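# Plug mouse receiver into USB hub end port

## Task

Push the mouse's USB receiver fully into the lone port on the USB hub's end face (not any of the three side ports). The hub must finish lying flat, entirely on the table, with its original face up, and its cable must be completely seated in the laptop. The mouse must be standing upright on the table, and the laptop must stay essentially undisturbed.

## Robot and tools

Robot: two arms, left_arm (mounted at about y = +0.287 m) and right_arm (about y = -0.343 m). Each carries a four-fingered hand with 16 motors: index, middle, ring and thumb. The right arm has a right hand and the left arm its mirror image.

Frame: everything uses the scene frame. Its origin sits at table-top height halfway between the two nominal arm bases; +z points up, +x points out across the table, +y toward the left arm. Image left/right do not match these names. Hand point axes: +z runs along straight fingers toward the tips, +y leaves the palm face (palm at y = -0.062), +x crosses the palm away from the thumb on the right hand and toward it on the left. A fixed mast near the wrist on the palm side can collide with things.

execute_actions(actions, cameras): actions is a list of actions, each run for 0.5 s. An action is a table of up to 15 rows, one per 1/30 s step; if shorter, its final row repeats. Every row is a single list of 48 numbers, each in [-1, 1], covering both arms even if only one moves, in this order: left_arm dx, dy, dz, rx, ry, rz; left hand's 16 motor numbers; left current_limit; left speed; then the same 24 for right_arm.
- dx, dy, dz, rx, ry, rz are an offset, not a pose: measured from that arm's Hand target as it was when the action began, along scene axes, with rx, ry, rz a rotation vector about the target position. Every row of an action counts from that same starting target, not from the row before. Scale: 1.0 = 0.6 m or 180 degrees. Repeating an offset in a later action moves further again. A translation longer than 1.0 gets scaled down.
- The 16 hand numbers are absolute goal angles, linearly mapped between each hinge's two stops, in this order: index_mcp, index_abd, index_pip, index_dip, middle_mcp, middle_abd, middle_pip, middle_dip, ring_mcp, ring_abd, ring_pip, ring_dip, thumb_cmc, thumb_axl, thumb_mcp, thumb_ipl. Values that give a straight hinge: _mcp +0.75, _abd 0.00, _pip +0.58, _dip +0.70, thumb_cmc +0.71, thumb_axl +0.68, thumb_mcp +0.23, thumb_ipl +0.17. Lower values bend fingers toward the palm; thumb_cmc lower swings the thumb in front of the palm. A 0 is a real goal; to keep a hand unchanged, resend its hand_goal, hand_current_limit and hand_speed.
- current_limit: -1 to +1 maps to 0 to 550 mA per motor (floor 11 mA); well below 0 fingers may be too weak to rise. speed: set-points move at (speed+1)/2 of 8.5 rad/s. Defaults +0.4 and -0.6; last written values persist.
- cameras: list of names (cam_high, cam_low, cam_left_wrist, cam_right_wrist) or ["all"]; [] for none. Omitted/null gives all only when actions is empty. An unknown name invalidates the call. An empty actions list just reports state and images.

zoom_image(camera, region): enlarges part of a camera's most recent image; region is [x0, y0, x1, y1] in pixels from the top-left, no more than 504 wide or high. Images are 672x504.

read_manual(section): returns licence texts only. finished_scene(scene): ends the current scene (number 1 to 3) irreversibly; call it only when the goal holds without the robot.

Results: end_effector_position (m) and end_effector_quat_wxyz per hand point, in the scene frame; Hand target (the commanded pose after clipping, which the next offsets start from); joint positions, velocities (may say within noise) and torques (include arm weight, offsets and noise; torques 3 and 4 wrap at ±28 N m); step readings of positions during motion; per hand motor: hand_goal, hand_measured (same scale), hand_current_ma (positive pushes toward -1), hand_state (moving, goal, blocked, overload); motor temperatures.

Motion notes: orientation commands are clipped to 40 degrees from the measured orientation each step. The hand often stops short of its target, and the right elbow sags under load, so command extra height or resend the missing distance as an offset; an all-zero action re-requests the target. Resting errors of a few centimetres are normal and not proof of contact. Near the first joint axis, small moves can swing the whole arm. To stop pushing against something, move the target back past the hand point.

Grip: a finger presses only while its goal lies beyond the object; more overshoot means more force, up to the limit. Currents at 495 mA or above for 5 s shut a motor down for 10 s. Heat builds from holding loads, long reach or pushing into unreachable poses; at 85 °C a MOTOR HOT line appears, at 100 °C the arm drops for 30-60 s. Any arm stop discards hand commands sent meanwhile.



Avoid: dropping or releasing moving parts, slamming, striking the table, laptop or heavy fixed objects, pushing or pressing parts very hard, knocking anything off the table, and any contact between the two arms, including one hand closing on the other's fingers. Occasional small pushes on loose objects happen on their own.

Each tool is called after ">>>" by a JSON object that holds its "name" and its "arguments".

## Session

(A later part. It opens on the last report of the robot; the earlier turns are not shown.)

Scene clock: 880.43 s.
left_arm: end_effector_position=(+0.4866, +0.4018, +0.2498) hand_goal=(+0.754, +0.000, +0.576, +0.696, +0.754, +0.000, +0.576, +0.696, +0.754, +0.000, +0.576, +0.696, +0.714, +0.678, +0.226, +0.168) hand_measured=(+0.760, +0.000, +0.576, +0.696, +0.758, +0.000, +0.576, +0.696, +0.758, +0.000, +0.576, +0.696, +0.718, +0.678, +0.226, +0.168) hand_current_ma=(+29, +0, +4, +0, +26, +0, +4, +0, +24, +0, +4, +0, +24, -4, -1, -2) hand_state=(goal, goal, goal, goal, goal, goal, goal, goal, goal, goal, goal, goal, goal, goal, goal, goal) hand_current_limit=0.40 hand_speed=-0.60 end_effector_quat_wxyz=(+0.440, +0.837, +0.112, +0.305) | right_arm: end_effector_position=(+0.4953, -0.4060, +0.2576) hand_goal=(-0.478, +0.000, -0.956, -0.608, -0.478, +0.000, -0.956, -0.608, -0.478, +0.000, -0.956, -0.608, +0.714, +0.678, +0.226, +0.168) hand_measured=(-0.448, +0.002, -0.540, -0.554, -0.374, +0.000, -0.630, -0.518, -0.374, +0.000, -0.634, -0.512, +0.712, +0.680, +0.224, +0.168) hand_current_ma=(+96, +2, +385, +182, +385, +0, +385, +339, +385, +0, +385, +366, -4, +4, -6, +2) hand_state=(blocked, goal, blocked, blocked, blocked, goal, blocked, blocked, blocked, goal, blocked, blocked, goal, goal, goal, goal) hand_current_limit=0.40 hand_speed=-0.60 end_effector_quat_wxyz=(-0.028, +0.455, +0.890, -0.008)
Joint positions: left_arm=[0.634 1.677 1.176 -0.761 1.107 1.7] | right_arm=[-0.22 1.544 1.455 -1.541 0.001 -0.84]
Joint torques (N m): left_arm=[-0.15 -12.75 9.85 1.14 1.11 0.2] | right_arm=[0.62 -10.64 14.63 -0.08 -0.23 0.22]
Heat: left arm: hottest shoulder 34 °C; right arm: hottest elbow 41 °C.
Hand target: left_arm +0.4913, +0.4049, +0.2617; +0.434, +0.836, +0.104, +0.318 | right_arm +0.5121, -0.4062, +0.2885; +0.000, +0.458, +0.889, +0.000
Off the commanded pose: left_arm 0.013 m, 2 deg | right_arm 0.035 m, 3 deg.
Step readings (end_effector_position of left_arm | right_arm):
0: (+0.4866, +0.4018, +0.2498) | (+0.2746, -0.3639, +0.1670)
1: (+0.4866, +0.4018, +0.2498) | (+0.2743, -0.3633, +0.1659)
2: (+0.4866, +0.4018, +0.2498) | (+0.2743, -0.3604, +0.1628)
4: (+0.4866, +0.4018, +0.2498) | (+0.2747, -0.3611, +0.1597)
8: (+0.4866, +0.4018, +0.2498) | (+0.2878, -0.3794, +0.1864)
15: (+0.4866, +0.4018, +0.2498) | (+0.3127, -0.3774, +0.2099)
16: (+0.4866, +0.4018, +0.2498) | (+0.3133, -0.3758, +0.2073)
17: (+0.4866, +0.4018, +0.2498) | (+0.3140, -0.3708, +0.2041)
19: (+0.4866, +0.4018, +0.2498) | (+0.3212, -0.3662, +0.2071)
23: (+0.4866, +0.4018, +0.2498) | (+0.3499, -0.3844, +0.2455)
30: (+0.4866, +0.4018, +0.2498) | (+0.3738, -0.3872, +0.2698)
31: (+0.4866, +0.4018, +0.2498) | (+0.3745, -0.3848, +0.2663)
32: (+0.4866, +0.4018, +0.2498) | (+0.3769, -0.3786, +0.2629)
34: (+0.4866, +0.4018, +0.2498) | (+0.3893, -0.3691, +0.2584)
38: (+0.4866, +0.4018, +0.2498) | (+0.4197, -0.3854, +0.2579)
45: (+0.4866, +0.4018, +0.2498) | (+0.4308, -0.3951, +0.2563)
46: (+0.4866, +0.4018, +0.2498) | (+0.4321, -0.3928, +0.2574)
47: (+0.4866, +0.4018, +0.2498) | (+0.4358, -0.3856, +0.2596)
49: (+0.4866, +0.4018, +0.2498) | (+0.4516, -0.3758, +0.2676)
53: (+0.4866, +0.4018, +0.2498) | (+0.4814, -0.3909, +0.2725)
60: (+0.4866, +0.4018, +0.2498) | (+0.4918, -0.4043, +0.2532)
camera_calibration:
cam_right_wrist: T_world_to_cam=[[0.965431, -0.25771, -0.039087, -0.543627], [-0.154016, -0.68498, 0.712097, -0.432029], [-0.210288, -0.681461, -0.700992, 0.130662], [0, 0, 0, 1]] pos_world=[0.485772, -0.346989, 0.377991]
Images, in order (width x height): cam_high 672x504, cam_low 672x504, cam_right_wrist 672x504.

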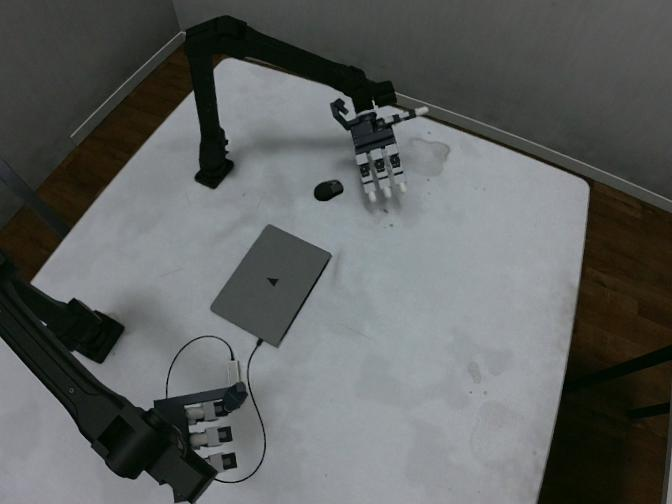

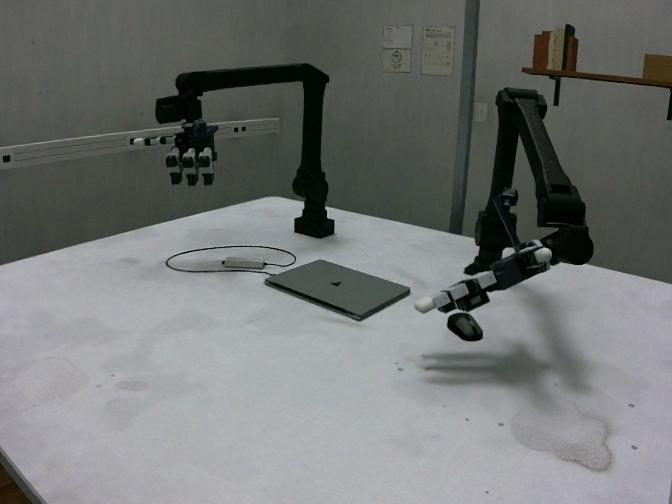

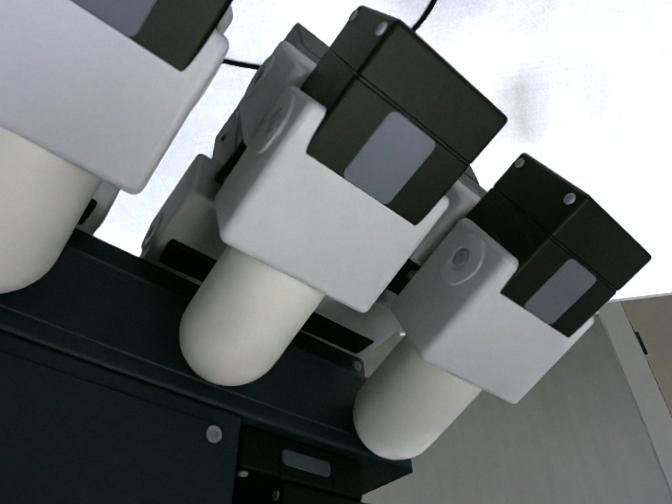

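>>> {"name": "execute_actions", "arguments": {"actions": [[[-0.0464,-0.1,0.12,0.0616,0.1196,0.0212,-0.479,0,-0.85,0.45,-0.479,0,-0.85,0.45,-0.479,0,-0.85,0.45,0.714,0.678,0.226,0.168,0.4,-0.6,0.03,0,0.03,0,0,0,-0.479,0,-0.85,0.45,-0.479,0,-0.85,0.45,-0.479,0,-0.85,0.45,0.714,0.678,0.226,0.168,0.4,-0.6]],[[-0.0464,-0.219,0.0,0.0616,0.1196,0.0212,-0.479,0,-0.85,0.45,-0.479,0,-0.85,0.45,-0.479,0,-0.85,0.45,0.714,0.678,0.226,0.168,0.4,-0.6,0,0,0,0,0,0,-0.479,0,-0.85,0.45,-0.479,0,-0.85,0.45,-0.479,0,-0.85,0.45,0.714,0.678,0.226,0.168,0.4,-0.6]],[[-0.0464,-0.219,0.0,0.0616,0.1196,0.0212,-0.479,0,-0.85,0.45,-0.479,0,-0.85,0.45,-0.479,0,-0.85,0.45,0.714,0.678,0.226,0.168,0.4,-0.6,0,0,0,0,0,0,-0.479,0,-0.85,0.45,-0.479,0,-0.85,0.45,-0.479,0,-0.85,0.45,0.714,0.678,0.226,0.168,0.4,-0.6]],[[-0.0464,-0.219,0.0,0,0,0,-0.479,0,-0.85,0.45,-0.479,0,-0.85,0.45,-0.479,0,-0.85,0.45,0.714,0.678,0.226,0.168,0.4,-0.6,0,0,0,0,0,0,-0.479,0,-0.85,0.45,-0.479,0,-0.85,0.45,-0.479,0,-0.85,0.45,0.714,0.678,0.226,0.168,0.4,-0.6]],[[-0.0464,-0.219,0.0,0,0,0,-0.479,0,-0.85,0.45,-0.479,0,-0.85,0.45,-0.479,0,-0.85,0.45,0.714,0.678,0.226,0.168,0.4,-0.6,0,0,0,0,0,0,-0.479,0,-0.85,0.45,-0.479,0,-0.85,0.45,-0.479,0,-0.85,0.45,0.714,0.678,0.226,0.168,0.4,-0.6]]], "cameras": ["all"]}}

Scene clock: 902.20 s.
left_arm: end_effector_position=(+0.3412, -0.1752, +0.3133) hand_goal=(-0.478, +0.000, -0.850, +0.450, -0.478, +0.000, -0.850, +0.450, -0.478, +0.000, -0.850, +0.450, +0.714, +0.678, +0.226, +0.168) hand_measured=(-0.464, +0.000, -0.848, +0.452, -0.464, +0.000, -0.848, +0.452, -0.466, +0.000, -0.848, +0.452, +0.716, +0.678, +0.222, +0.168) hand_current_ma=(+74, +0, +5, +11, +70, +0, +6, +11, +66, +0, +7, +11, +6, -4, -21, -2) hand_state=(goal, goal, goal, goal, goal, goal, goal, goal, goal, goal, goal, goal, goal, goal, goal, goal) hand_current_limit=0.40 hand_speed=-0.60 end_effector_quat_wxyz=(+0.065, +0.946, +0.300, -0.106) | right_arm: end_effector_position=(+0.5140, -0.4065, +0.2793) hand_goal=(-0.478, +0.000, -0.850, +0.450, -0.478, +0.000, -0.850, +0.450, -0.478, +0.000, -0.850, +0.450, +0.714, +0.678, +0.226, +0.168) hand_measured=(-0.458, +0.004, -0.848, +0.448, -0.458, +0.000, -0.846, +0.448, -0.458, +0.000, -0.848, +0.446, +0.716, +0.676, +0.224, +0.168) hand_current_ma=(+60, +5, +2, -5, +58, +0, +6, -5, +59, +0, +5, -6, +4, -5, -7, +2) hand_state=(blocked, goal, goal, goal, goal, goal, goal, goal, blocked, goal, goal, goal, goal, goal, goal, goal) hand_current_limit=0.40 hand_speed=-0.60 end_effector_quat_wxyz=(-0.025, +0.456, +0.890, -0.007)
Joint positions: left_arm=[-0.79 1.66 1.803 -1.683 0.248 0.116] | right_arm=[-0.212 1.584 1.559 -1.598 0.001 -0.829]
Joint torques (N m): left_arm=[0.09 -12.4 12.71 0.59 0 0.09] | right_arm=[0.67 -10.58 14.87 -0.06 -0.15 0.22]
Motor temperatures (°C): left_arm=[29 34 33 28 27 24] | right_arm=[25 31 45 25 25 24]
Heat: left arm: hottest shoulder 34 °C; right arm: hottest elbow 45 °C.
Hand target: left_arm +0.3521, -0.1806, +0.3337; +0.037, +0.945, +0.303, -0.117 | right_arm +0.5302, -0.4061, +0.3068; +0.000, +0.458, +0.889, +0.000
Off the commanded pose: left_arm 0.024 m, 3 deg | right_arm 0.032 m, 3 deg.
joint sent to its limit (left arm) — joint 4 (wrist pitch), lower limit. The joint targets are off in orientation, not in position.
Step readings (end_effector_position of left_arm | right_arm):
0: (+0.4866, +0.4018, +0.2498) | (+0.4953, -0.4061, +0.2576)
1: (+0.4869, +0.4020, +0.2481) | (+0.4954, -0.4059, +0.2581)
2: (+0.4877, +0.4007, +0.2418) | (+0.4954, -0.4058, +0.2592)
4: (+0.4815, +0.3943, +0.2353) | (+0.4983, -0.4051, +0.2640)
8: (+0.4588, +0.3621, +0.2745) | (+0.5100, -0.4066, +0.2787)
15: (+0.4509, +0.3386, +0.3368) | (+0.5136, -0.4063, +0.2841)
16: (+0.4511, +0.3390, +0.3346) | (+0.5137, -0.4064, +0.2834)
17: (+0.4505, +0.3388, +0.3245) | (+0.5136, -0.4064, +0.2826)
19: (+0.4438, +0.3221, +0.3034) | (+0.5138, -0.4064, +0.2809)
23: (+0.4253, +0.2444, +0.2968) | (+0.5141, -0.4065, +0.2793)
30: (+0.4198, +0.2079, +0.3127) | (+0.5140, -0.4065, +0.2793)
31: (+0.4209, +0.2093, +0.3138) | (+0.5140, -0.4065, +0.2793)
32: (+0.4199, +0.2102, +0.3120) | (+0.5140, -0.4065, +0.2793)
34: (+0.4105, +0.1891, +0.3096) | (+0.5140, -0.4065, +0.2793)
38: (+0.3829, +0.1054, +0.3181) | (+0.5140, -0.4065, +0.2793)
45: (+0.3873, +0.0771, +0.3240) | (+0.5140, -0.4065, +0.2793)
46: (+0.3896, +0.0780, +0.3224) | (+0.5140, -0.4065, +0.2793)
47: (+0.3906, +0.0756, +0.3209) | (+0.5140, -0.4065, +0.2793)
49: (+0.3868, +0.0526, +0.3189) | (+0.5140, -0.4065, +0.2793)
53: (+0.3593, -0.0227, +0.3178) | (+0.5140, -0.4065, +0.2793)
60: (+0.3608, -0.0509, +0.3143) | (+0.5140, -0.4065, +0.2793)
61: (+0.3626, -0.0506, +0.3147) | (+0.5140, -0.4065, +0.2793)
62: (+0.3643, -0.0524, +0.3158) | (+0.5140, -0.4065, +0.2793)
64: (+0.3648, -0.0737, +0.3223) | (+0.5140, -0.4065, +0.2793)
68: (+0.3393, -0.1441, +0.3274) | (+0.5140, -0.4065, +0.2793)
75: (+0.3290, -0.1809, +0.3082) | (+0.5140, -0.4065, +0.2793)
camera_calibration:
cam_left_wrist: T_world_to_cam=[[-0.979788, 0.114543, 0.163999, 0.270283], [0.188978, 0.798858, 0.571063, -0.152817], [-0.0656008, 0.590513, -0.804357, 0.504379], [0, 0, 0, 1]] pos_world=[0.326787, -0.206722, 0.448643]
cam_right_wrist: T_world_to_cam=[[0.964962, -0.260308, -0.0329914, -0.563418], [-0.159954, -0.683246, 0.712453, -0.441238], [-0.207998, -0.682213, -0.700944, 0.147969], [0, 0, 0, 1]] pos_world=[0.503877, -0.347191, 0.399491]

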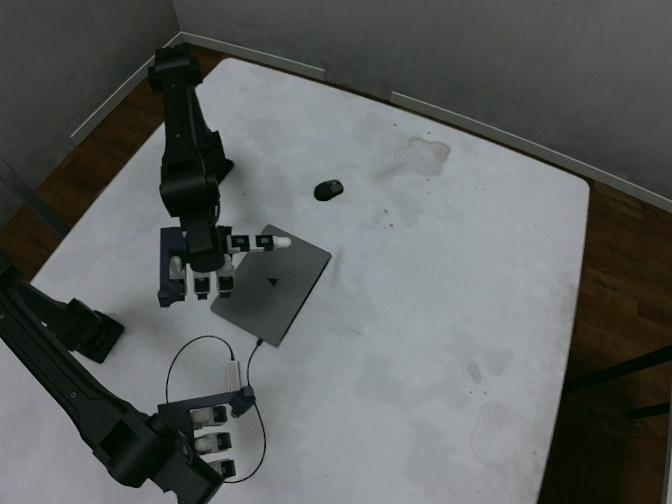

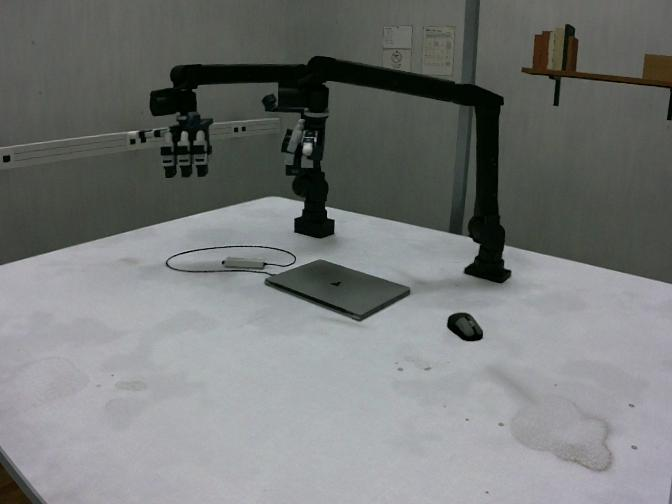

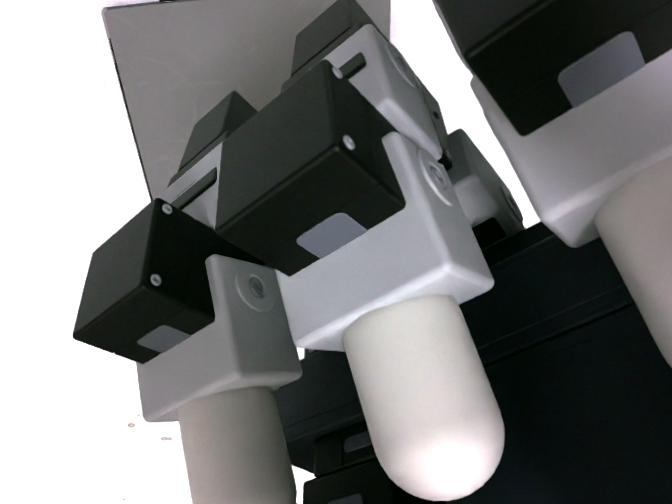

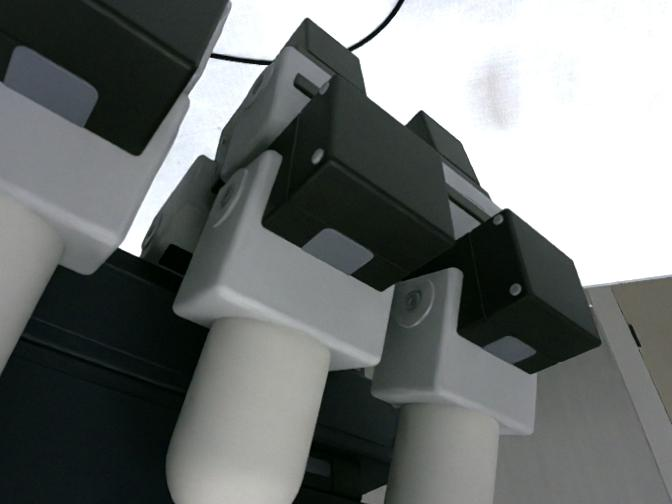

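>>> {"name": "execute_actions", "arguments": {"actions": [[[0.003,-0.06,-0.1,0.0194,-0.0271,0,-0.274,0,-0.85,0.45,-0.274,0,-0.85,0.45,-0.274,0,-0.85,0.45,0.714,0.678,0.226,0.168,0.4,-0.6,0,0,0,0,0,0,-0.479,0,-0.85,0.45,-0.479,0,-0.85,0.45,-0.479,0,-0.85,0.45,0.714,0.678,0.226,0.168,0.4,-0.6]],[[0.003,-0.059,-0.14,0,0,0,-0.274,0,-0.85,0.45,-0.274,0,-0.85,0.45,-0.274,0,-0.85,0.45,0.714,0.678,0.226,0.168,0.4,-0.6,0,0,0,0,0,0,-0.479,0,-0.85,0.45,-0.479,0,-0.85,0.45,-0.479,0,-0.85,0.45,0.714,0.678,0.226,0.168,0.4,-0.6]],[[0.003,0,-0.133,0,0,0,-0.274,0,-0.85,0.45,-0.274,0,-0.85,0.45,-0.274,0,-0.85,0.45,0.714,0.678,0.226,0.168,0.4,-0.6,0,0,0,0,0,0,-0.479,0,-0.85,0.45,-0.479,0,-0.85,0.45,-0.479,0,-0.85,0.45,0.714,0.678,0.226,0.168,0.4,-0.6]]], "cameras": ["all"]}}

>>> {"name": "zoom_image", "arguments": {"camera": "cam_low", "region": [200, 170, 340, 290]}}

>>> {"name": "zoom_image", "arguments": {"camera": "cam_high", "region": [150, 240, 330, 420]}}

Scene clock: 950.50 s.
left_arm: end_effector_position=(+0.3526, -0.2460, +0.1046) hand_goal=(-0.274, +0.000, -0.850, +0.450, -0.274, +0.000, -0.850, +0.450, -0.274, +0.000, -0.850, +0.450, +0.714, +0.678, +0.226, +0.168) hand_measured=(-0.268, +0.000, -0.848, +0.452, -0.268, +0.000, -0.848, +0.452, -0.268, +0.000, -0.848, +0.452, +0.714, +0.678, +0.222, +0.168) hand_current_ma=(+35, +0, +5, +11, +32, +0, +6, +11, +29, +0, +7, +11, +5, -4, -22, -2) hand_state=(goal, goal, goal, goal, goal, goal, goal, goal, goal, goal, goal, goal, goal, goal, goal, goal) hand_current_limit=0.40 hand_speed=-0.60 end_effector_quat_wxyz=(+0.011, +0.951, +0.300, -0.073) | right_arm: end_effector_position=(+0.5140, -0.4065, +0.2793) hand_goal=(-0.478, +0.000, -0.850, +0.450, -0.478, +0.000, -0.850, +0.450, -0.478, +0.000, -0.850, +0.450, +0.714, +0.678, +0.226, +0.168) hand_measured=(-0.458, +0.004, -0.848, +0.448, -0.458, +0.000, -0.846, +0.448, -0.458, +0.000, -0.848, +0.446, +0.716, +0.676, +0.224, +0.168) hand_current_ma=(+60, +5, +2, -5, +58, +0, +6, -5, +59, +0, +5, -6, +4, -5, -7, +2) hand_state=(blocked, goal, goal, goal, goal, goal, goal, goal, blocked, goal, goal, goal, goal, goal, goal, goal) hand_current_limit=0.40 hand_speed=-0.60 end_effector_quat_wxyz=(-0.025, +0.456, +0.890, -0.007)
Joint positions: left_arm=[-0.888 1.917 1.63 -1.311 0.145 0.028] | right_arm=[-0.212 1.584 1.559 -1.598 0.001 -0.829]
Joint torques (N m): left_arm=[-0.56 -16.15 9.2 1.2 -0.18 0.04] | right_arm=[0.62 -10.52 14.87 -0.08 -0.15 0.22]
Motor temperatures (°C): left_arm=[29 33 34 27 25 24] | right_arm=[25 32 52 25 24 24]
Heat: left arm: hottest elbow 34 °C; right arm: hottest elbow 52 °C.
Hand target: left_arm +0.3573, -0.2520, +0.1099; +0.022, +0.950, +0.305, -0.067 | right_arm +0.5302, -0.4061, +0.3068; +0.000, +0.458, +0.889, +0.000
Off the commanded pose: left_arm 0.009 m, 1 deg | right_arm 0.032 m, 3 deg.
Step readings (end_effector_position of left_arm | right_arm):
0: (+0.3413, -0.1752, +0.3133) | (+0.5140, -0.4065, +0.2793)
1: (+0.3418, -0.1747, +0.3132) | (+0.5140, -0.4065, +0.2793)
2: (+0.3436, -0.1738, +0.3118) | (+0.5140, -0.4065, +0.2793)
4: (+0.3483, -0.1746, +0.3079) | (+0.5140, -0.4065, +0.2793)
8: (+0.3463, -0.1914, +0.2831) | (+0.5140, -0.4065, +0.2793)
15: (+0.3417, -0.2064, +0.2415) | (+0.5140, -0.4065, +0.2793)
16: (+0.3422, -0.2064, +0.2409) | (+0.5140, -0.4065, +0.2793)
17: (+0.3440, -0.2086, +0.2414) | (+0.5140, -0.4065, +0.2793)
19: (+0.3511, -0.2189, +0.2430) | (+0.5140, -0.4065, +0.2793)
23: (+0.3550, -0.2345, +0.2278) | (+0.5140, -0.4065, +0.2793)
30: (+0.3517, -0.2447, +0.1864) | (+0.5140, -0.4065, +0.2793)
31: (+0.3518, -0.2451, +0.1837) | (+0.5140, -0.4065, +0.2793)
32: (+0.3527, -0.2463, +0.1798) | (+0.5140, -0.4065, +0.2793)
34: (+0.3545, -0.2487, +0.1676) | (+0.5140, -0.4065, +0.2793)
38: (+0.3506, -0.2435, +0.1301) | (+0.5140, -0.4065, +0.2793)
45: (+0.3519, -0.2451, +0.1043) | (+0.5140, -0.4065, +0.2793)
camera_calibration:
cam_left_wrist: T_world_to_cam=[[-0.983577, 0.106226, 0.145921, 0.324795], [0.177256, 0.72088, 0.67001, -0.00469786], [-0.0340186, 0.684871, -0.72787, 0.38311], [0, 0, 0, 1]] pos_world=[0.333326, -0.293496, 0.234608]
cam_right_wrist: T_world_to_cam=[[0.964962, -0.260308, -0.0329914, -0.563418], [-0.159954, -0.683246, 0.712453, -0.441238], [-0.207998, -0.682213, -0.700944, 0.147969], [0, 0, 0, 1]] pos_world=[0.503877, -0.347191, 0.399491]

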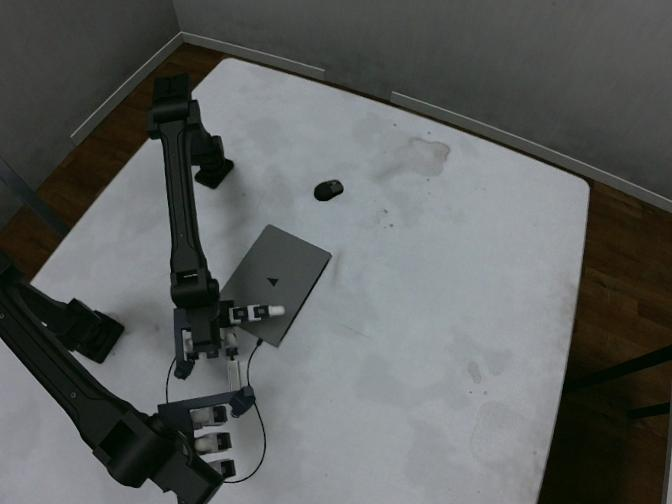

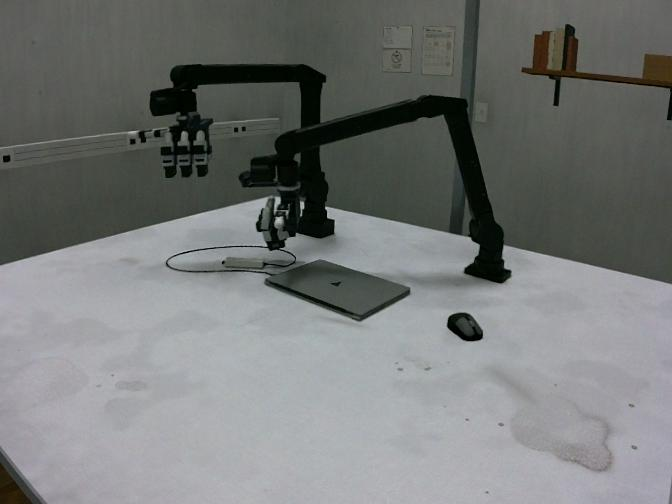

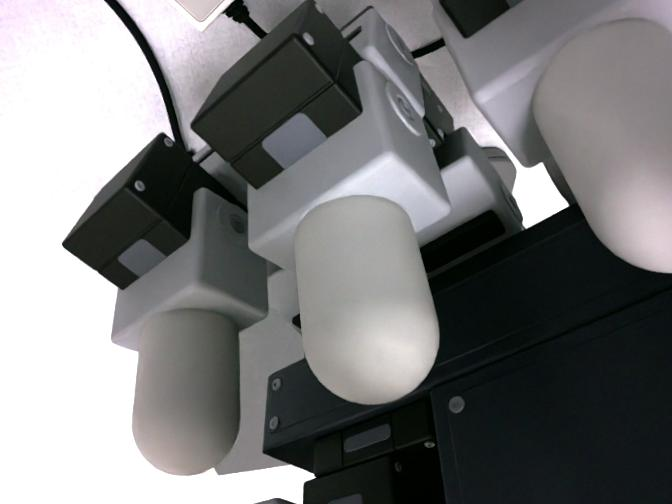

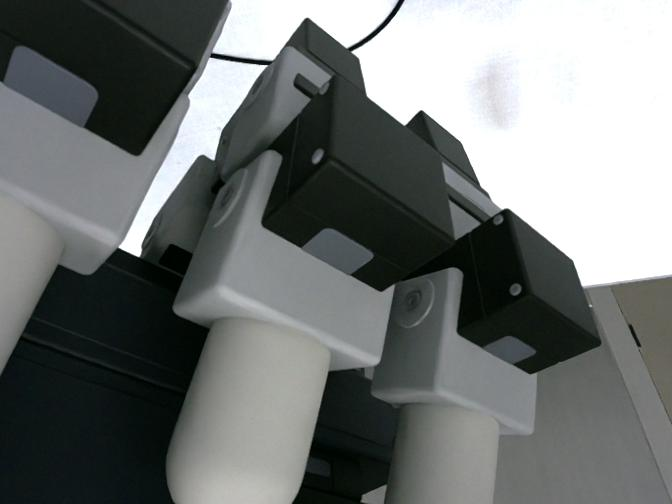

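Scaled by 3.600 from the camera's 672x504 image, which has a finer 960x720 frame.

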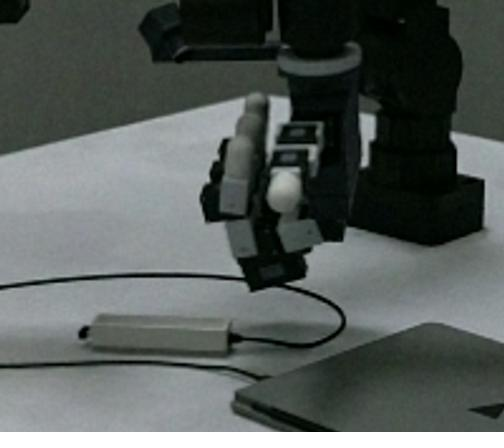

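Scaled by 2.800 from the camera's 672x504 image, which has a finer 960x720 frame.

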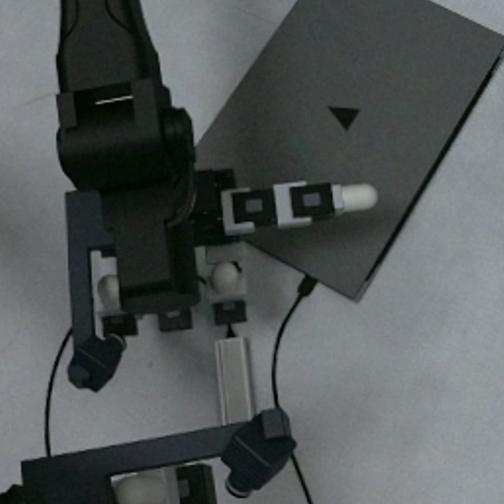

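>>> {"name": "execute_actions", "arguments": {"actions": [[[0.003,-0.010,-0.08,0,0,0,-0.274,0,-0.85,0.45,-0.274,0,-0.85,0.45,-0.274,0,-0.85,0.45,0.714,0.678,0.226,0.168,0.4,-0.6,0,0,-0.05,0,0,0,-0.479,0,-0.85,0.45,-0.479,0,-0.85,0.45,-0.479,0,-0.85,0.45,0.714,0.678,0.226,0.168,0.4,-0.6]]], "cameras": ["cam_low","cam_high","cam_left_wrist"]}}

>>> {"name": "zoom_image", "arguments": {"camera": "cam_low", "region": [210, 210, 310, 290]}}

>>> {"name": "zoom_image", "arguments": {"camera": "cam_high", "region": [180, 300, 300, 420]}}

>>> {"name": "zoom_image", "arguments": {"camera": "cam_left_wrist", "region": [100, 0, 400, 200]}}

Scene clock: 975.07 s.
left_arm: end_effector_position=(+0.3572, -0.2517, +0.0630) hand_goal=(-0.274, +0.000, -0.850, +0.450, -0.274, +0.000, -0.850, +0.450, -0.274, +0.000, -0.850, +0.450, +0.714, +0.678, +0.226, +0.168) hand_measured=(-0.268, +0.000, -0.848, +0.452, -0.268, +0.000, -0.848, +0.452, -0.268, +0.000, -0.848, +0.452, +0.714, +0.678, +0.222, +0.168) hand_current_ma=(+35, +0, +5, +11, +32, +0, +6, +11, +29, +0, +7, +11, +5, -4, -22, -2) hand_state=(goal, goal, goal, goal, goal, goal, goal, goal, goal, goal, goal, goal, goal, goal, goal, goal) hand_current_limit=0.40 hand_speed=-0.60 end_effector_quat_wxyz=(+0.016, +0.951, +0.301, -0.071) | right_arm: end_effector_position=(+0.5279, -0.4094, +0.2819) hand_goal=(-0.478, +0.000, -0.850, +0.450, -0.478, +0.000, -0.850, +0.450, -0.478, +0.000, -0.850, +0.450, +0.714, +0.678, +0.226, +0.168) hand_measured=(-0.458, +0.002, -0.848, +0.448, -0.458, +0.000, -0.848, +0.448, -0.458, +0.000, -0.848, +0.446, +0.716, +0.676, +0.224, +0.168) hand_current_ma=(+59, +4, +2, -5, +57, +0, +5, -5, +59, +0, +5, -6, +4, -5, -7, +2) hand_state=(blocked, goal, goal, goal, goal, goal, goal, goal, blocked, goal, goal, goal, goal, goal, goal, goal) hand_current_limit=0.40 hand_speed=-0.60 end_effector_quat_wxyz=(+0.000, +0.456, +0.890, +0.000)
Joint positions: left_arm=[-0.888 1.966 1.588 -1.208 0.145 0.025] | right_arm=[-0.212 1.586 1.559 -1.542 0.001 -0.829]
Joint torques (N m): left_arm=[-0.73 -15.74 8.69 1.21 -0.19 0.06] | right_arm=[0.62 -10.58 8.54 0.73 -0.12 0.22]
Heat: left arm: hottest elbow 34 °C; right arm: hottest elbow 53 °C.
Hand target: left_arm +0.3592, -0.2580, +0.0618; +0.021, +0.950, +0.305, -0.067 | right_arm +0.5302, -0.4061, +0.2767; +0.000, +0.458, +0.889, +0.000
Off the commanded pose: left_arm 0.007 m, 1 deg | right_arm 0.007 m, 0 deg.
Step readings (end_effector_position of left_arm | right_arm):
0: (+0.3526, -0.2460, +0.1046) | (+0.5140, -0.4065, +0.2793)
1: (+0.3528, -0.2463, +0.1048) | (+0.5140, -0.4065, +0.2793)
2: (+0.3537, -0.2474, +0.1043) | (+0.5144, -0.4066, +0.2794)
4: (+0.3564, -0.2511, +0.1019) | (+0.5179, -0.4073, +0.2803)
8: (+0.3579, -0.2530, +0.0868) | (+0.5250, -0.4088, +0.2821)
15: (+0.3569, -0.2512, +0.0633) | (+0.5277, -0.4094, +0.2818)
camera_calibration:
cam_left_wrist: T_world_to_cam=[[-0.984905, 0.104132, 0.138274, 0.336576], [0.170246, 0.727141, 0.665042, 0.0309293], [-0.031293, 0.678544, -0.733893, 0.354685], [0, 0, 0, 1]] pos_world=[0.337329, -0.298208, 0.193192]
Images, in order (width x height): cam_high 672x504, cam_low 672x504, cam_left_wrist 672x504.

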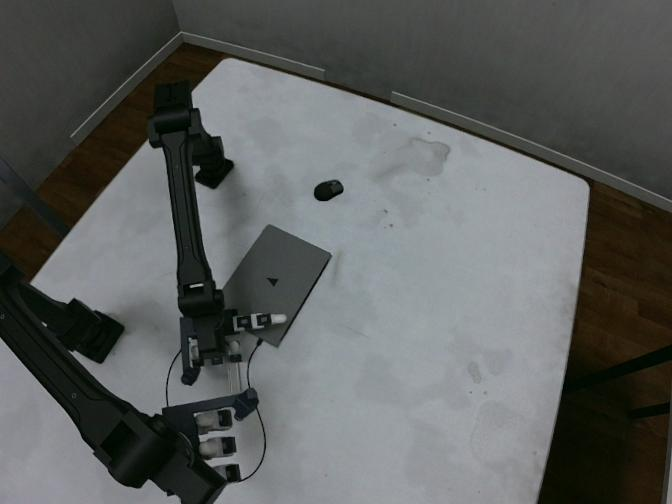

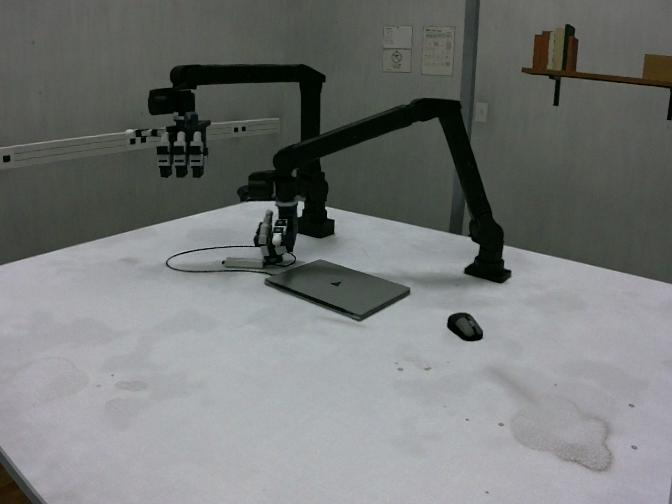

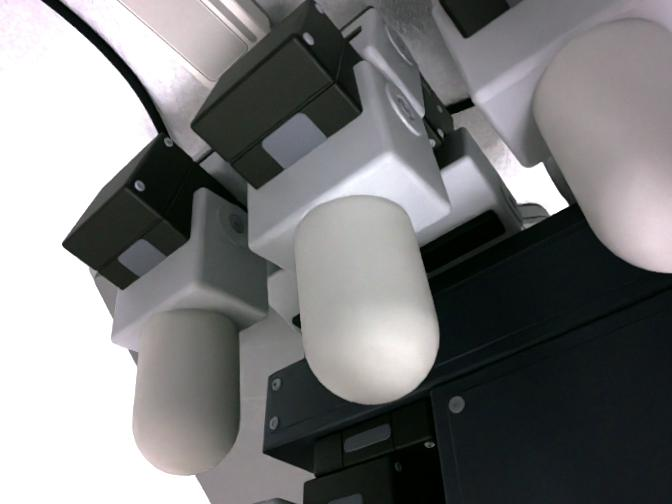

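Scaled by 5.040 from the camera's 672x504 image, which has a finer 960x720 frame.

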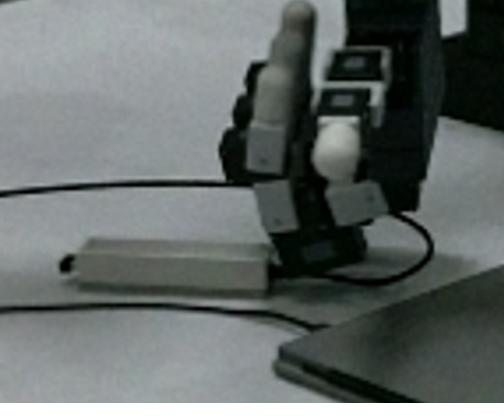

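Scaled by 4.200 from the camera's 672x504 image, which has a finer 960x720 frame.

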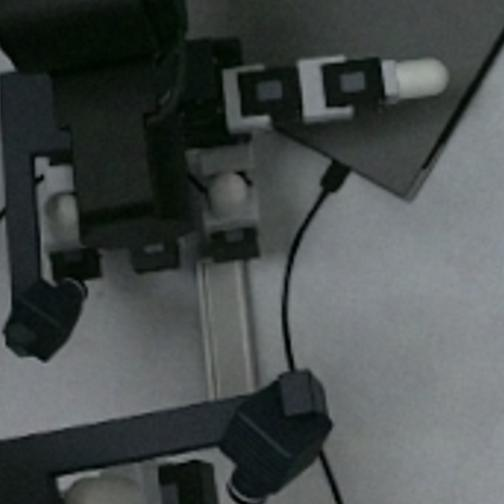

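Scaled by 1.680 from the camera's 672x504 image, which has a finer 960x720 frame.

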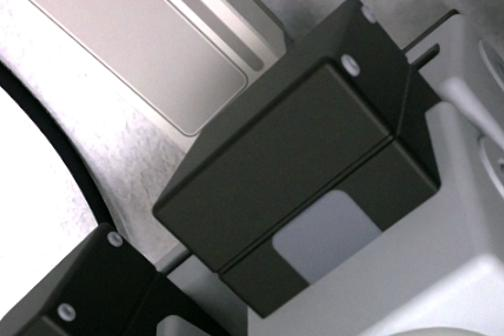

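>>> {"name": "execute_actions", "arguments": {"actions": [[[0,0.003,-0.029,0,0,0,-0.274,0,-0.85,0.45,-0.274,0,-0.85,0.45,-0.274,0,-0.85,0.45,0.714,0.678,0.226,0.168,0.4,-0.6,0,0,0,0,0,0,-0.479,0,-0.85,0.45,-0.479,0,-0.85,0.45,-0.479,0,-0.85,0.45,0.714,0.678,0.226,0.168,0.4,-0.6]]], "cameras": ["cam_low","cam_high","cam_left_wrist"]}}

>>> {"name": "zoom_image", "arguments": {"camera": "cam_low", "region": [210, 210, 310, 290]}}

>>> {"name": "zoom_image", "arguments": {"camera": "cam_left_wrist", "region": [100, 0, 400, 200]}}

Scene clock: 998.77 s.
left_arm: end_effector_position=(+0.3581, -0.2528, +0.0543) hand_goal=(-0.274, +0.000, -0.850, +0.450, -0.274, +0.000, -0.850, +0.450, -0.274, +0.000, -0.850, +0.450, +0.714, +0.678, +0.226, +0.168) hand_measured=(-0.268, +0.000, -0.848, +0.452, -0.268, +0.000, -0.848, +0.452, -0.268, +0.000, -0.848, +0.452, +0.714, +0.678, +0.222, +0.168) hand_current_ma=(+35, +0, +5, +11, +32, +0, +6, +11, +29, +0, +7, +11, +5, -4, -22, -2) hand_state=(goal, goal, goal, goal, goal, goal, goal, goal, goal, goal, goal, goal, goal, goal, goal, goal) hand_current_limit=0.40 hand_speed=-0.60 end_effector_quat_wxyz=(+0.023, +0.951, +0.301, -0.068) | right_arm: end_effector_position=(+0.5279, -0.4094, +0.2819) hand_goal=(-0.478, +0.000, -0.850, +0.450, -0.478, +0.000, -0.850, +0.450, -0.478, +0.000, -0.850, +0.450, +0.714, +0.678, +0.226, +0.168) hand_measured=(-0.458, +0.002, -0.848, +0.448, -0.458, +0.000, -0.848, +0.448, -0.458, +0.000, -0.848, +0.446, +0.716, +0.676, +0.224, +0.168) hand_current_ma=(+59, +4, +2, -5, +57, +0, +5, -5, +59, +0, +5, -6, +4, -5, -7, +2) hand_state=(blocked, goal, goal, goal, goal, goal, goal, goal, blocked, goal, goal, goal, goal, goal, goal, goal) hand_current_limit=0.40 hand_speed=-0.60 end_effector_quat_wxyz=(+0.000, +0.456, +0.890, +0.000)
Joint positions: left_arm=[-0.888 1.97 1.567 -1.168 0.145 0.025] | right_arm=[-0.212 1.586 1.559 -1.542 0.001 -0.829]
Joint torques (N m): left_arm=[-0.67 -14.92 8.31 1.26 -0.2 0.07] | right_arm=[0.67 -10.58 8.51 0.73 -0.12 0.23]
Heat: left arm: hottest shoulder 34 °C; right arm: hottest elbow 49 °C.
Hand target: left_arm +0.3591, -0.2562, +0.0446; +0.021, +0.950, +0.305, -0.067 | right_arm +0.5302, -0.4061, +0.2767; +0.000, +0.458, +0.889, +0.000
Off the commanded pose: left_arm 0.010 m, 1 deg | right_arm 0.007 m, 0 deg.
Step readings (end_effector_position of left_arm | right_arm):
0: (+0.3572, -0.2517, +0.0630) | (+0.5279, -0.4094, +0.2819)
1: (+0.3573, -0.2518, +0.0631) | (+0.5279, -0.4094, +0.2819)
2: (+0.3577, -0.2523, +0.0629) | (+0.5279, -0.4094, +0.2819)
4: (+0.3586, -0.2535, +0.0621) | (+0.5279, -0.4094, +0.2819)
8: (+0.3582, -0.2530, +0.0581) | (+0.5279, -0.4094, +0.2819)
15: (+0.3579, -0.2527, +0.0542) | (+0.5279, -0.4094, +0.2819)
camera_calibration:
cam_left_wrist: T_world_to_cam=[[-0.98605, 0.105696, 0.128582, 0.340045], [0.164568, 0.73488, 0.657928, 0.0417555], [-0.0249523, 0.669911, -0.742022, 0.344959], [0, 0, 0, 1]] pos_world=[0.337037, -0.297719, 0.184772]
Images, in order (width x height): cam_high 672x504, cam_low 672x504, cam_left_wrist 672x504.

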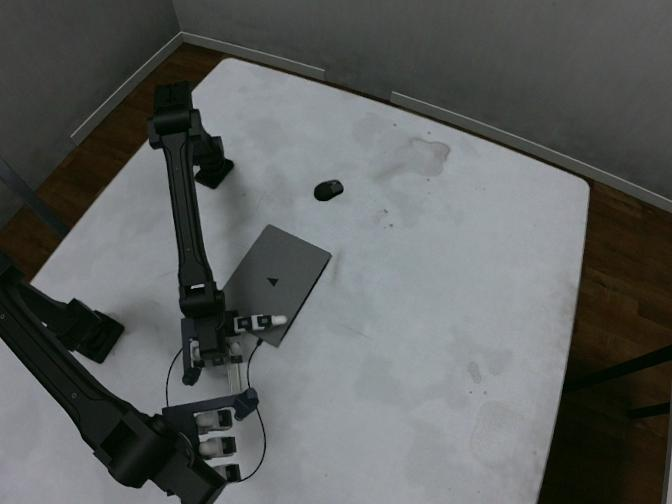

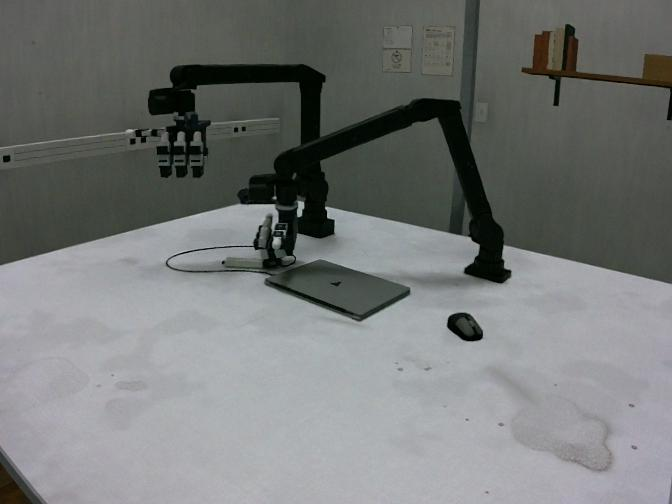

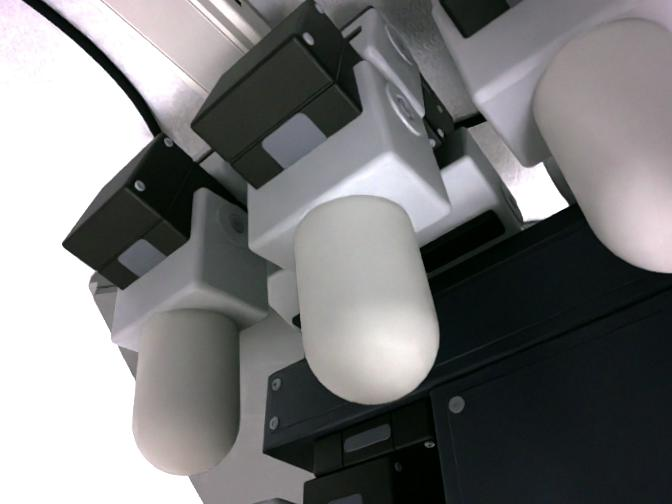

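Scaled by 5.040 from the camera's 672x504 image, which has a finer 960x720 frame.

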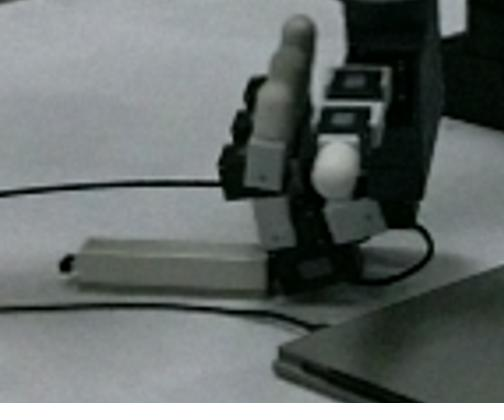

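Scaled by 1.680 from the camera's 672x504 image, which has a finer 960x720 frame.

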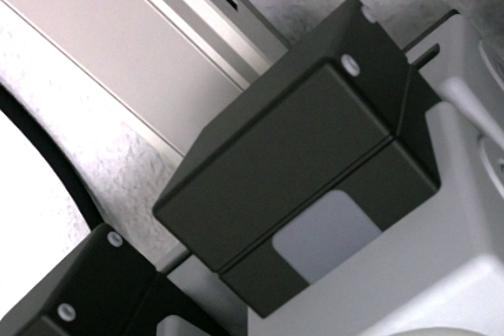

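>>> {"name": "execute_actions", "arguments": {"actions": [[[0,0,0.022,0,0,0,-0.274,0,-0.85,0.45,-0.274,0,-0.85,0.45,-0.274,0,-0.85,0.45,0.714,0.678,0.226,0.168,0.4,-0.6,0,0,0,0,0,0,-0.479,0,-0.85,0.45,-0.479,0,-0.85,0.45,-0.479,0,-0.85,0.45,0.714,0.678,0.226,0.168,0.4,-0.6],[0.015,-0.021,0.022,0,0,0,-0.274,0,-0.85,0.45,-0.274,0,-0.85,0.45,-0.274,0,-0.85,0.45,0.714,0.678,0.226,0.168,0.4,-0.6,0,0,0,0,0,0,-0.479,0,-0.85,0.45,-0.479,0,-0.85,0.45,-0.479,0,-0.85,0.45,0.714,0.678,0.226,0.168,0.4,-0.6]],[[0.015,-0.021,0,0,0,0,-0.274,0,-0.85,0.45,-0.274,0,-0.85,0.45,-0.274,0,-0.85,0.45,0.714,0.678,0.226,0.168,0.4,-0.6,0,0,0,0,0,0,-0.479,0,-0.85,0.45,-0.479,0,-0.85,0.45,-0.479,0,-0.85,0.45,0.714,0.678,0.226,0.168,0.4,-0.6]]], "cameras": ["cam_low","cam_high","cam_left_wrist"]}}

>>> {"name": "zoom_image", "arguments": {"camera": "cam_low", "region": [200, 210, 300, 290]}}

>>> {"name": "zoom_image", "arguments": {"camera": "cam_high", "region": [180, 320, 300, 440]}}

Scene clock: 1014.03 s.
left_arm: end_effector_position=(+0.3697, -0.2685, +0.0511) hand_goal=(-0.274, +0.000, -0.850, +0.450, -0.274, +0.000, -0.850, +0.450, -0.274, +0.000, -0.850, +0.450, +0.714, +0.678, +0.226, +0.168) hand_measured=(-0.266, +0.000, -0.848, +0.452, -0.268, +0.000, -0.848, +0.452, -0.268, +0.000, -0.848, +0.452, +0.714, +0.678, +0.222, +0.168) hand_current_ma=(+38, +0, +5, +11, +32, +0, +6, +11, +29, +0, +7, +11, +5, -4, -22, -2) hand_state=(goal, goal, goal, goal, goal, goal, goal, goal, goal, goal, goal, goal, goal, goal, goal, goal) hand_current_limit=0.40 hand_speed=-0.60 end_effector_quat_wxyz=(+0.015, +0.951, +0.302, -0.071) | right_arm: end_effector_position=(+0.5279, -0.4094, +0.2819) hand_goal=(-0.478, +0.000, -0.850, +0.450, -0.478, +0.000, -0.850, +0.450, -0.478, +0.000, -0.850, +0.450, +0.714, +0.678, +0.226, +0.168) hand_measured=(-0.458, +0.002, -0.848, +0.448, -0.458, +0.000, -0.848, +0.448, -0.458, +0.000, -0.848, +0.446, +0.716, +0.676, +0.224, +0.168) hand_current_ma=(+59, +4, +2, -5, +57, +0, +5, -5, +59, +0, +5, -6, +4, -5, -7, +2) hand_state=(blocked, goal, goal, goal, goal, goal, goal, goal, blocked, goal, goal, goal, goal, goal, goal, goal) hand_current_limit=0.40 hand_speed=-0.60 end_effector_quat_wxyz=(+0.000, +0.456, +0.890, +0.000)
Joint positions: left_arm=[-0.888 2.031 1.661 -1.218 0.145 0.024] | right_arm=[-0.212 1.586 1.559 -1.542 0.001 -0.829]
Joint torques (N m): left_arm=[-0.62 -15.38 11.95 0.03 -0.18 0.07] | right_arm=[0.67 -10.46 8.53 0.75 -0.12 0.22]
Motor temperatures (°C): left_arm=[29 35 33 27 24 24] | right_arm=[25 32 47 25 23 24]
Heat: left arm: hottest shoulder 35 °C; right arm: hottest elbow 47 °C.
Hand target: left_arm +0.3772, -0.2815, +0.0579; +0.022, +0.950, +0.305, -0.067 | right_arm +0.5302, -0.4061, +0.2767; +0.000, +0.458, +0.889, +0.000
Off the commanded pose: left_arm 0.016 m, 1 deg | right_arm 0.007 m, 0 deg.
Step readings (end_effector_position of left_arm | right_arm):
0: (+0.3581, -0.2528, +0.0543) | (+0.5279, -0.4094, +0.2819)
1: (+0.3581, -0.2528, +0.0543) | (+0.5279, -0.4094, +0.2819)
2: (+0.3581, -0.2528, +0.0543) | (+0.5279, -0.4094, +0.2819)
4: (+0.3580, -0.2528, +0.0537) | (+0.5279, -0.4094, +0.2819)
8: (+0.3589, -0.2540, +0.0514) | (+0.5279, -0.4094, +0.2819)
15: (+0.3600, -0.2555, +0.0494) | (+0.5279, -0.4094, +0.2819)
16: (+0.3601, -0.2556, +0.0498) | (+0.5279, -0.4094, +0.2819)
17: (+0.3606, -0.2562, +0.0503) | (+0.5279, -0.4094, +0.2819)
19: (+0.3632, -0.2596, +0.0516) | (+0.5279, -0.4094, +0.2819)
23: (+0.3693, -0.2679, +0.0534) | (+0.5279, -0.4094, +0.2819)
30: (+0.3697, -0.2685, +0.0512) | (+0.5279, -0.4094, +0.2819)
camera_calibration:
cam_left_wrist: T_world_to_cam=[[-0.984716, 0.103431, 0.140131, 0.351899], [0.171055, 0.72577, 0.666332, 0.0482295], [-0.0327838, 0.680117, -0.73237, 0.358623], [0, 0, 0, 1]] pos_world=[0.350027, -0.315306, 0.181196]
Images, in order (width x height): cam_high 672x504, cam_low 672x504, cam_left_wrist 672x504.

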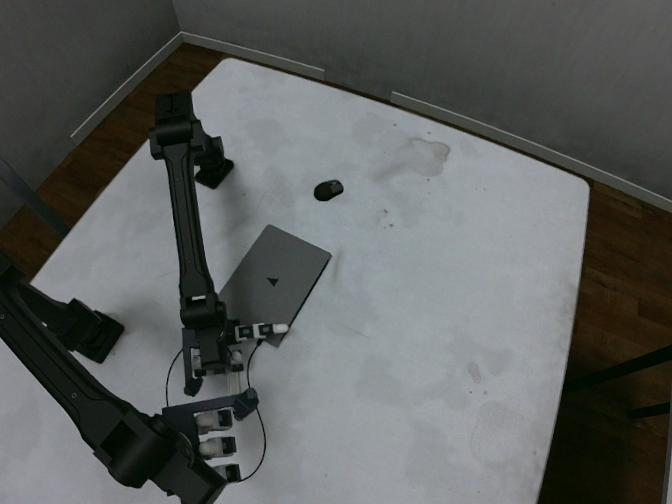

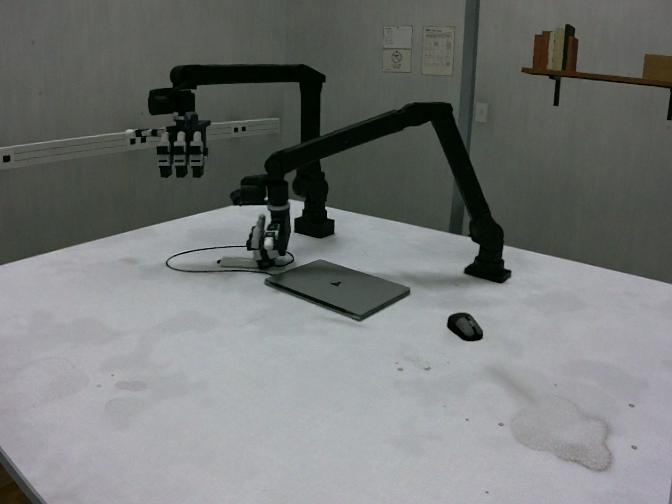

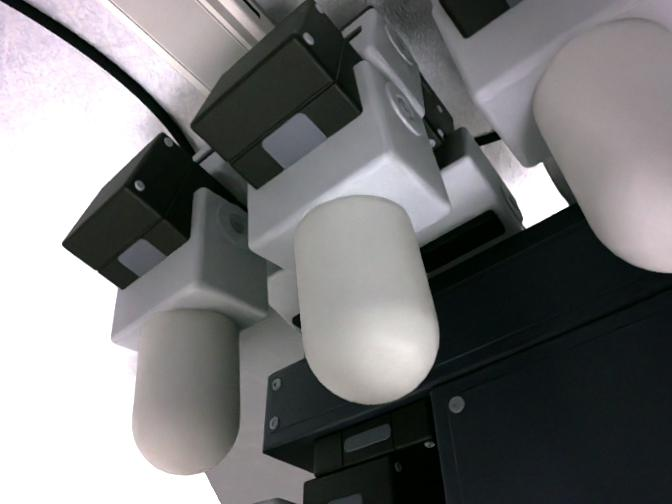

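Scaled by 5.040 from the camera's 672x504 image, which has a finer 960x720 frame.

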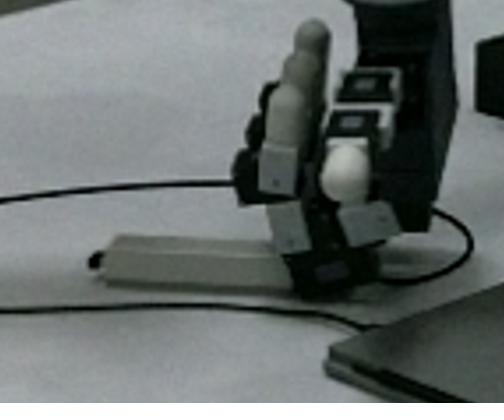

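Scaled by 4.200 from the camera's 672x504 image, which has a finer 960x720 frame.

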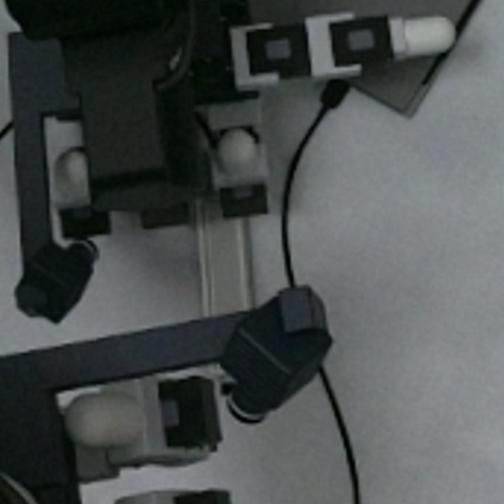

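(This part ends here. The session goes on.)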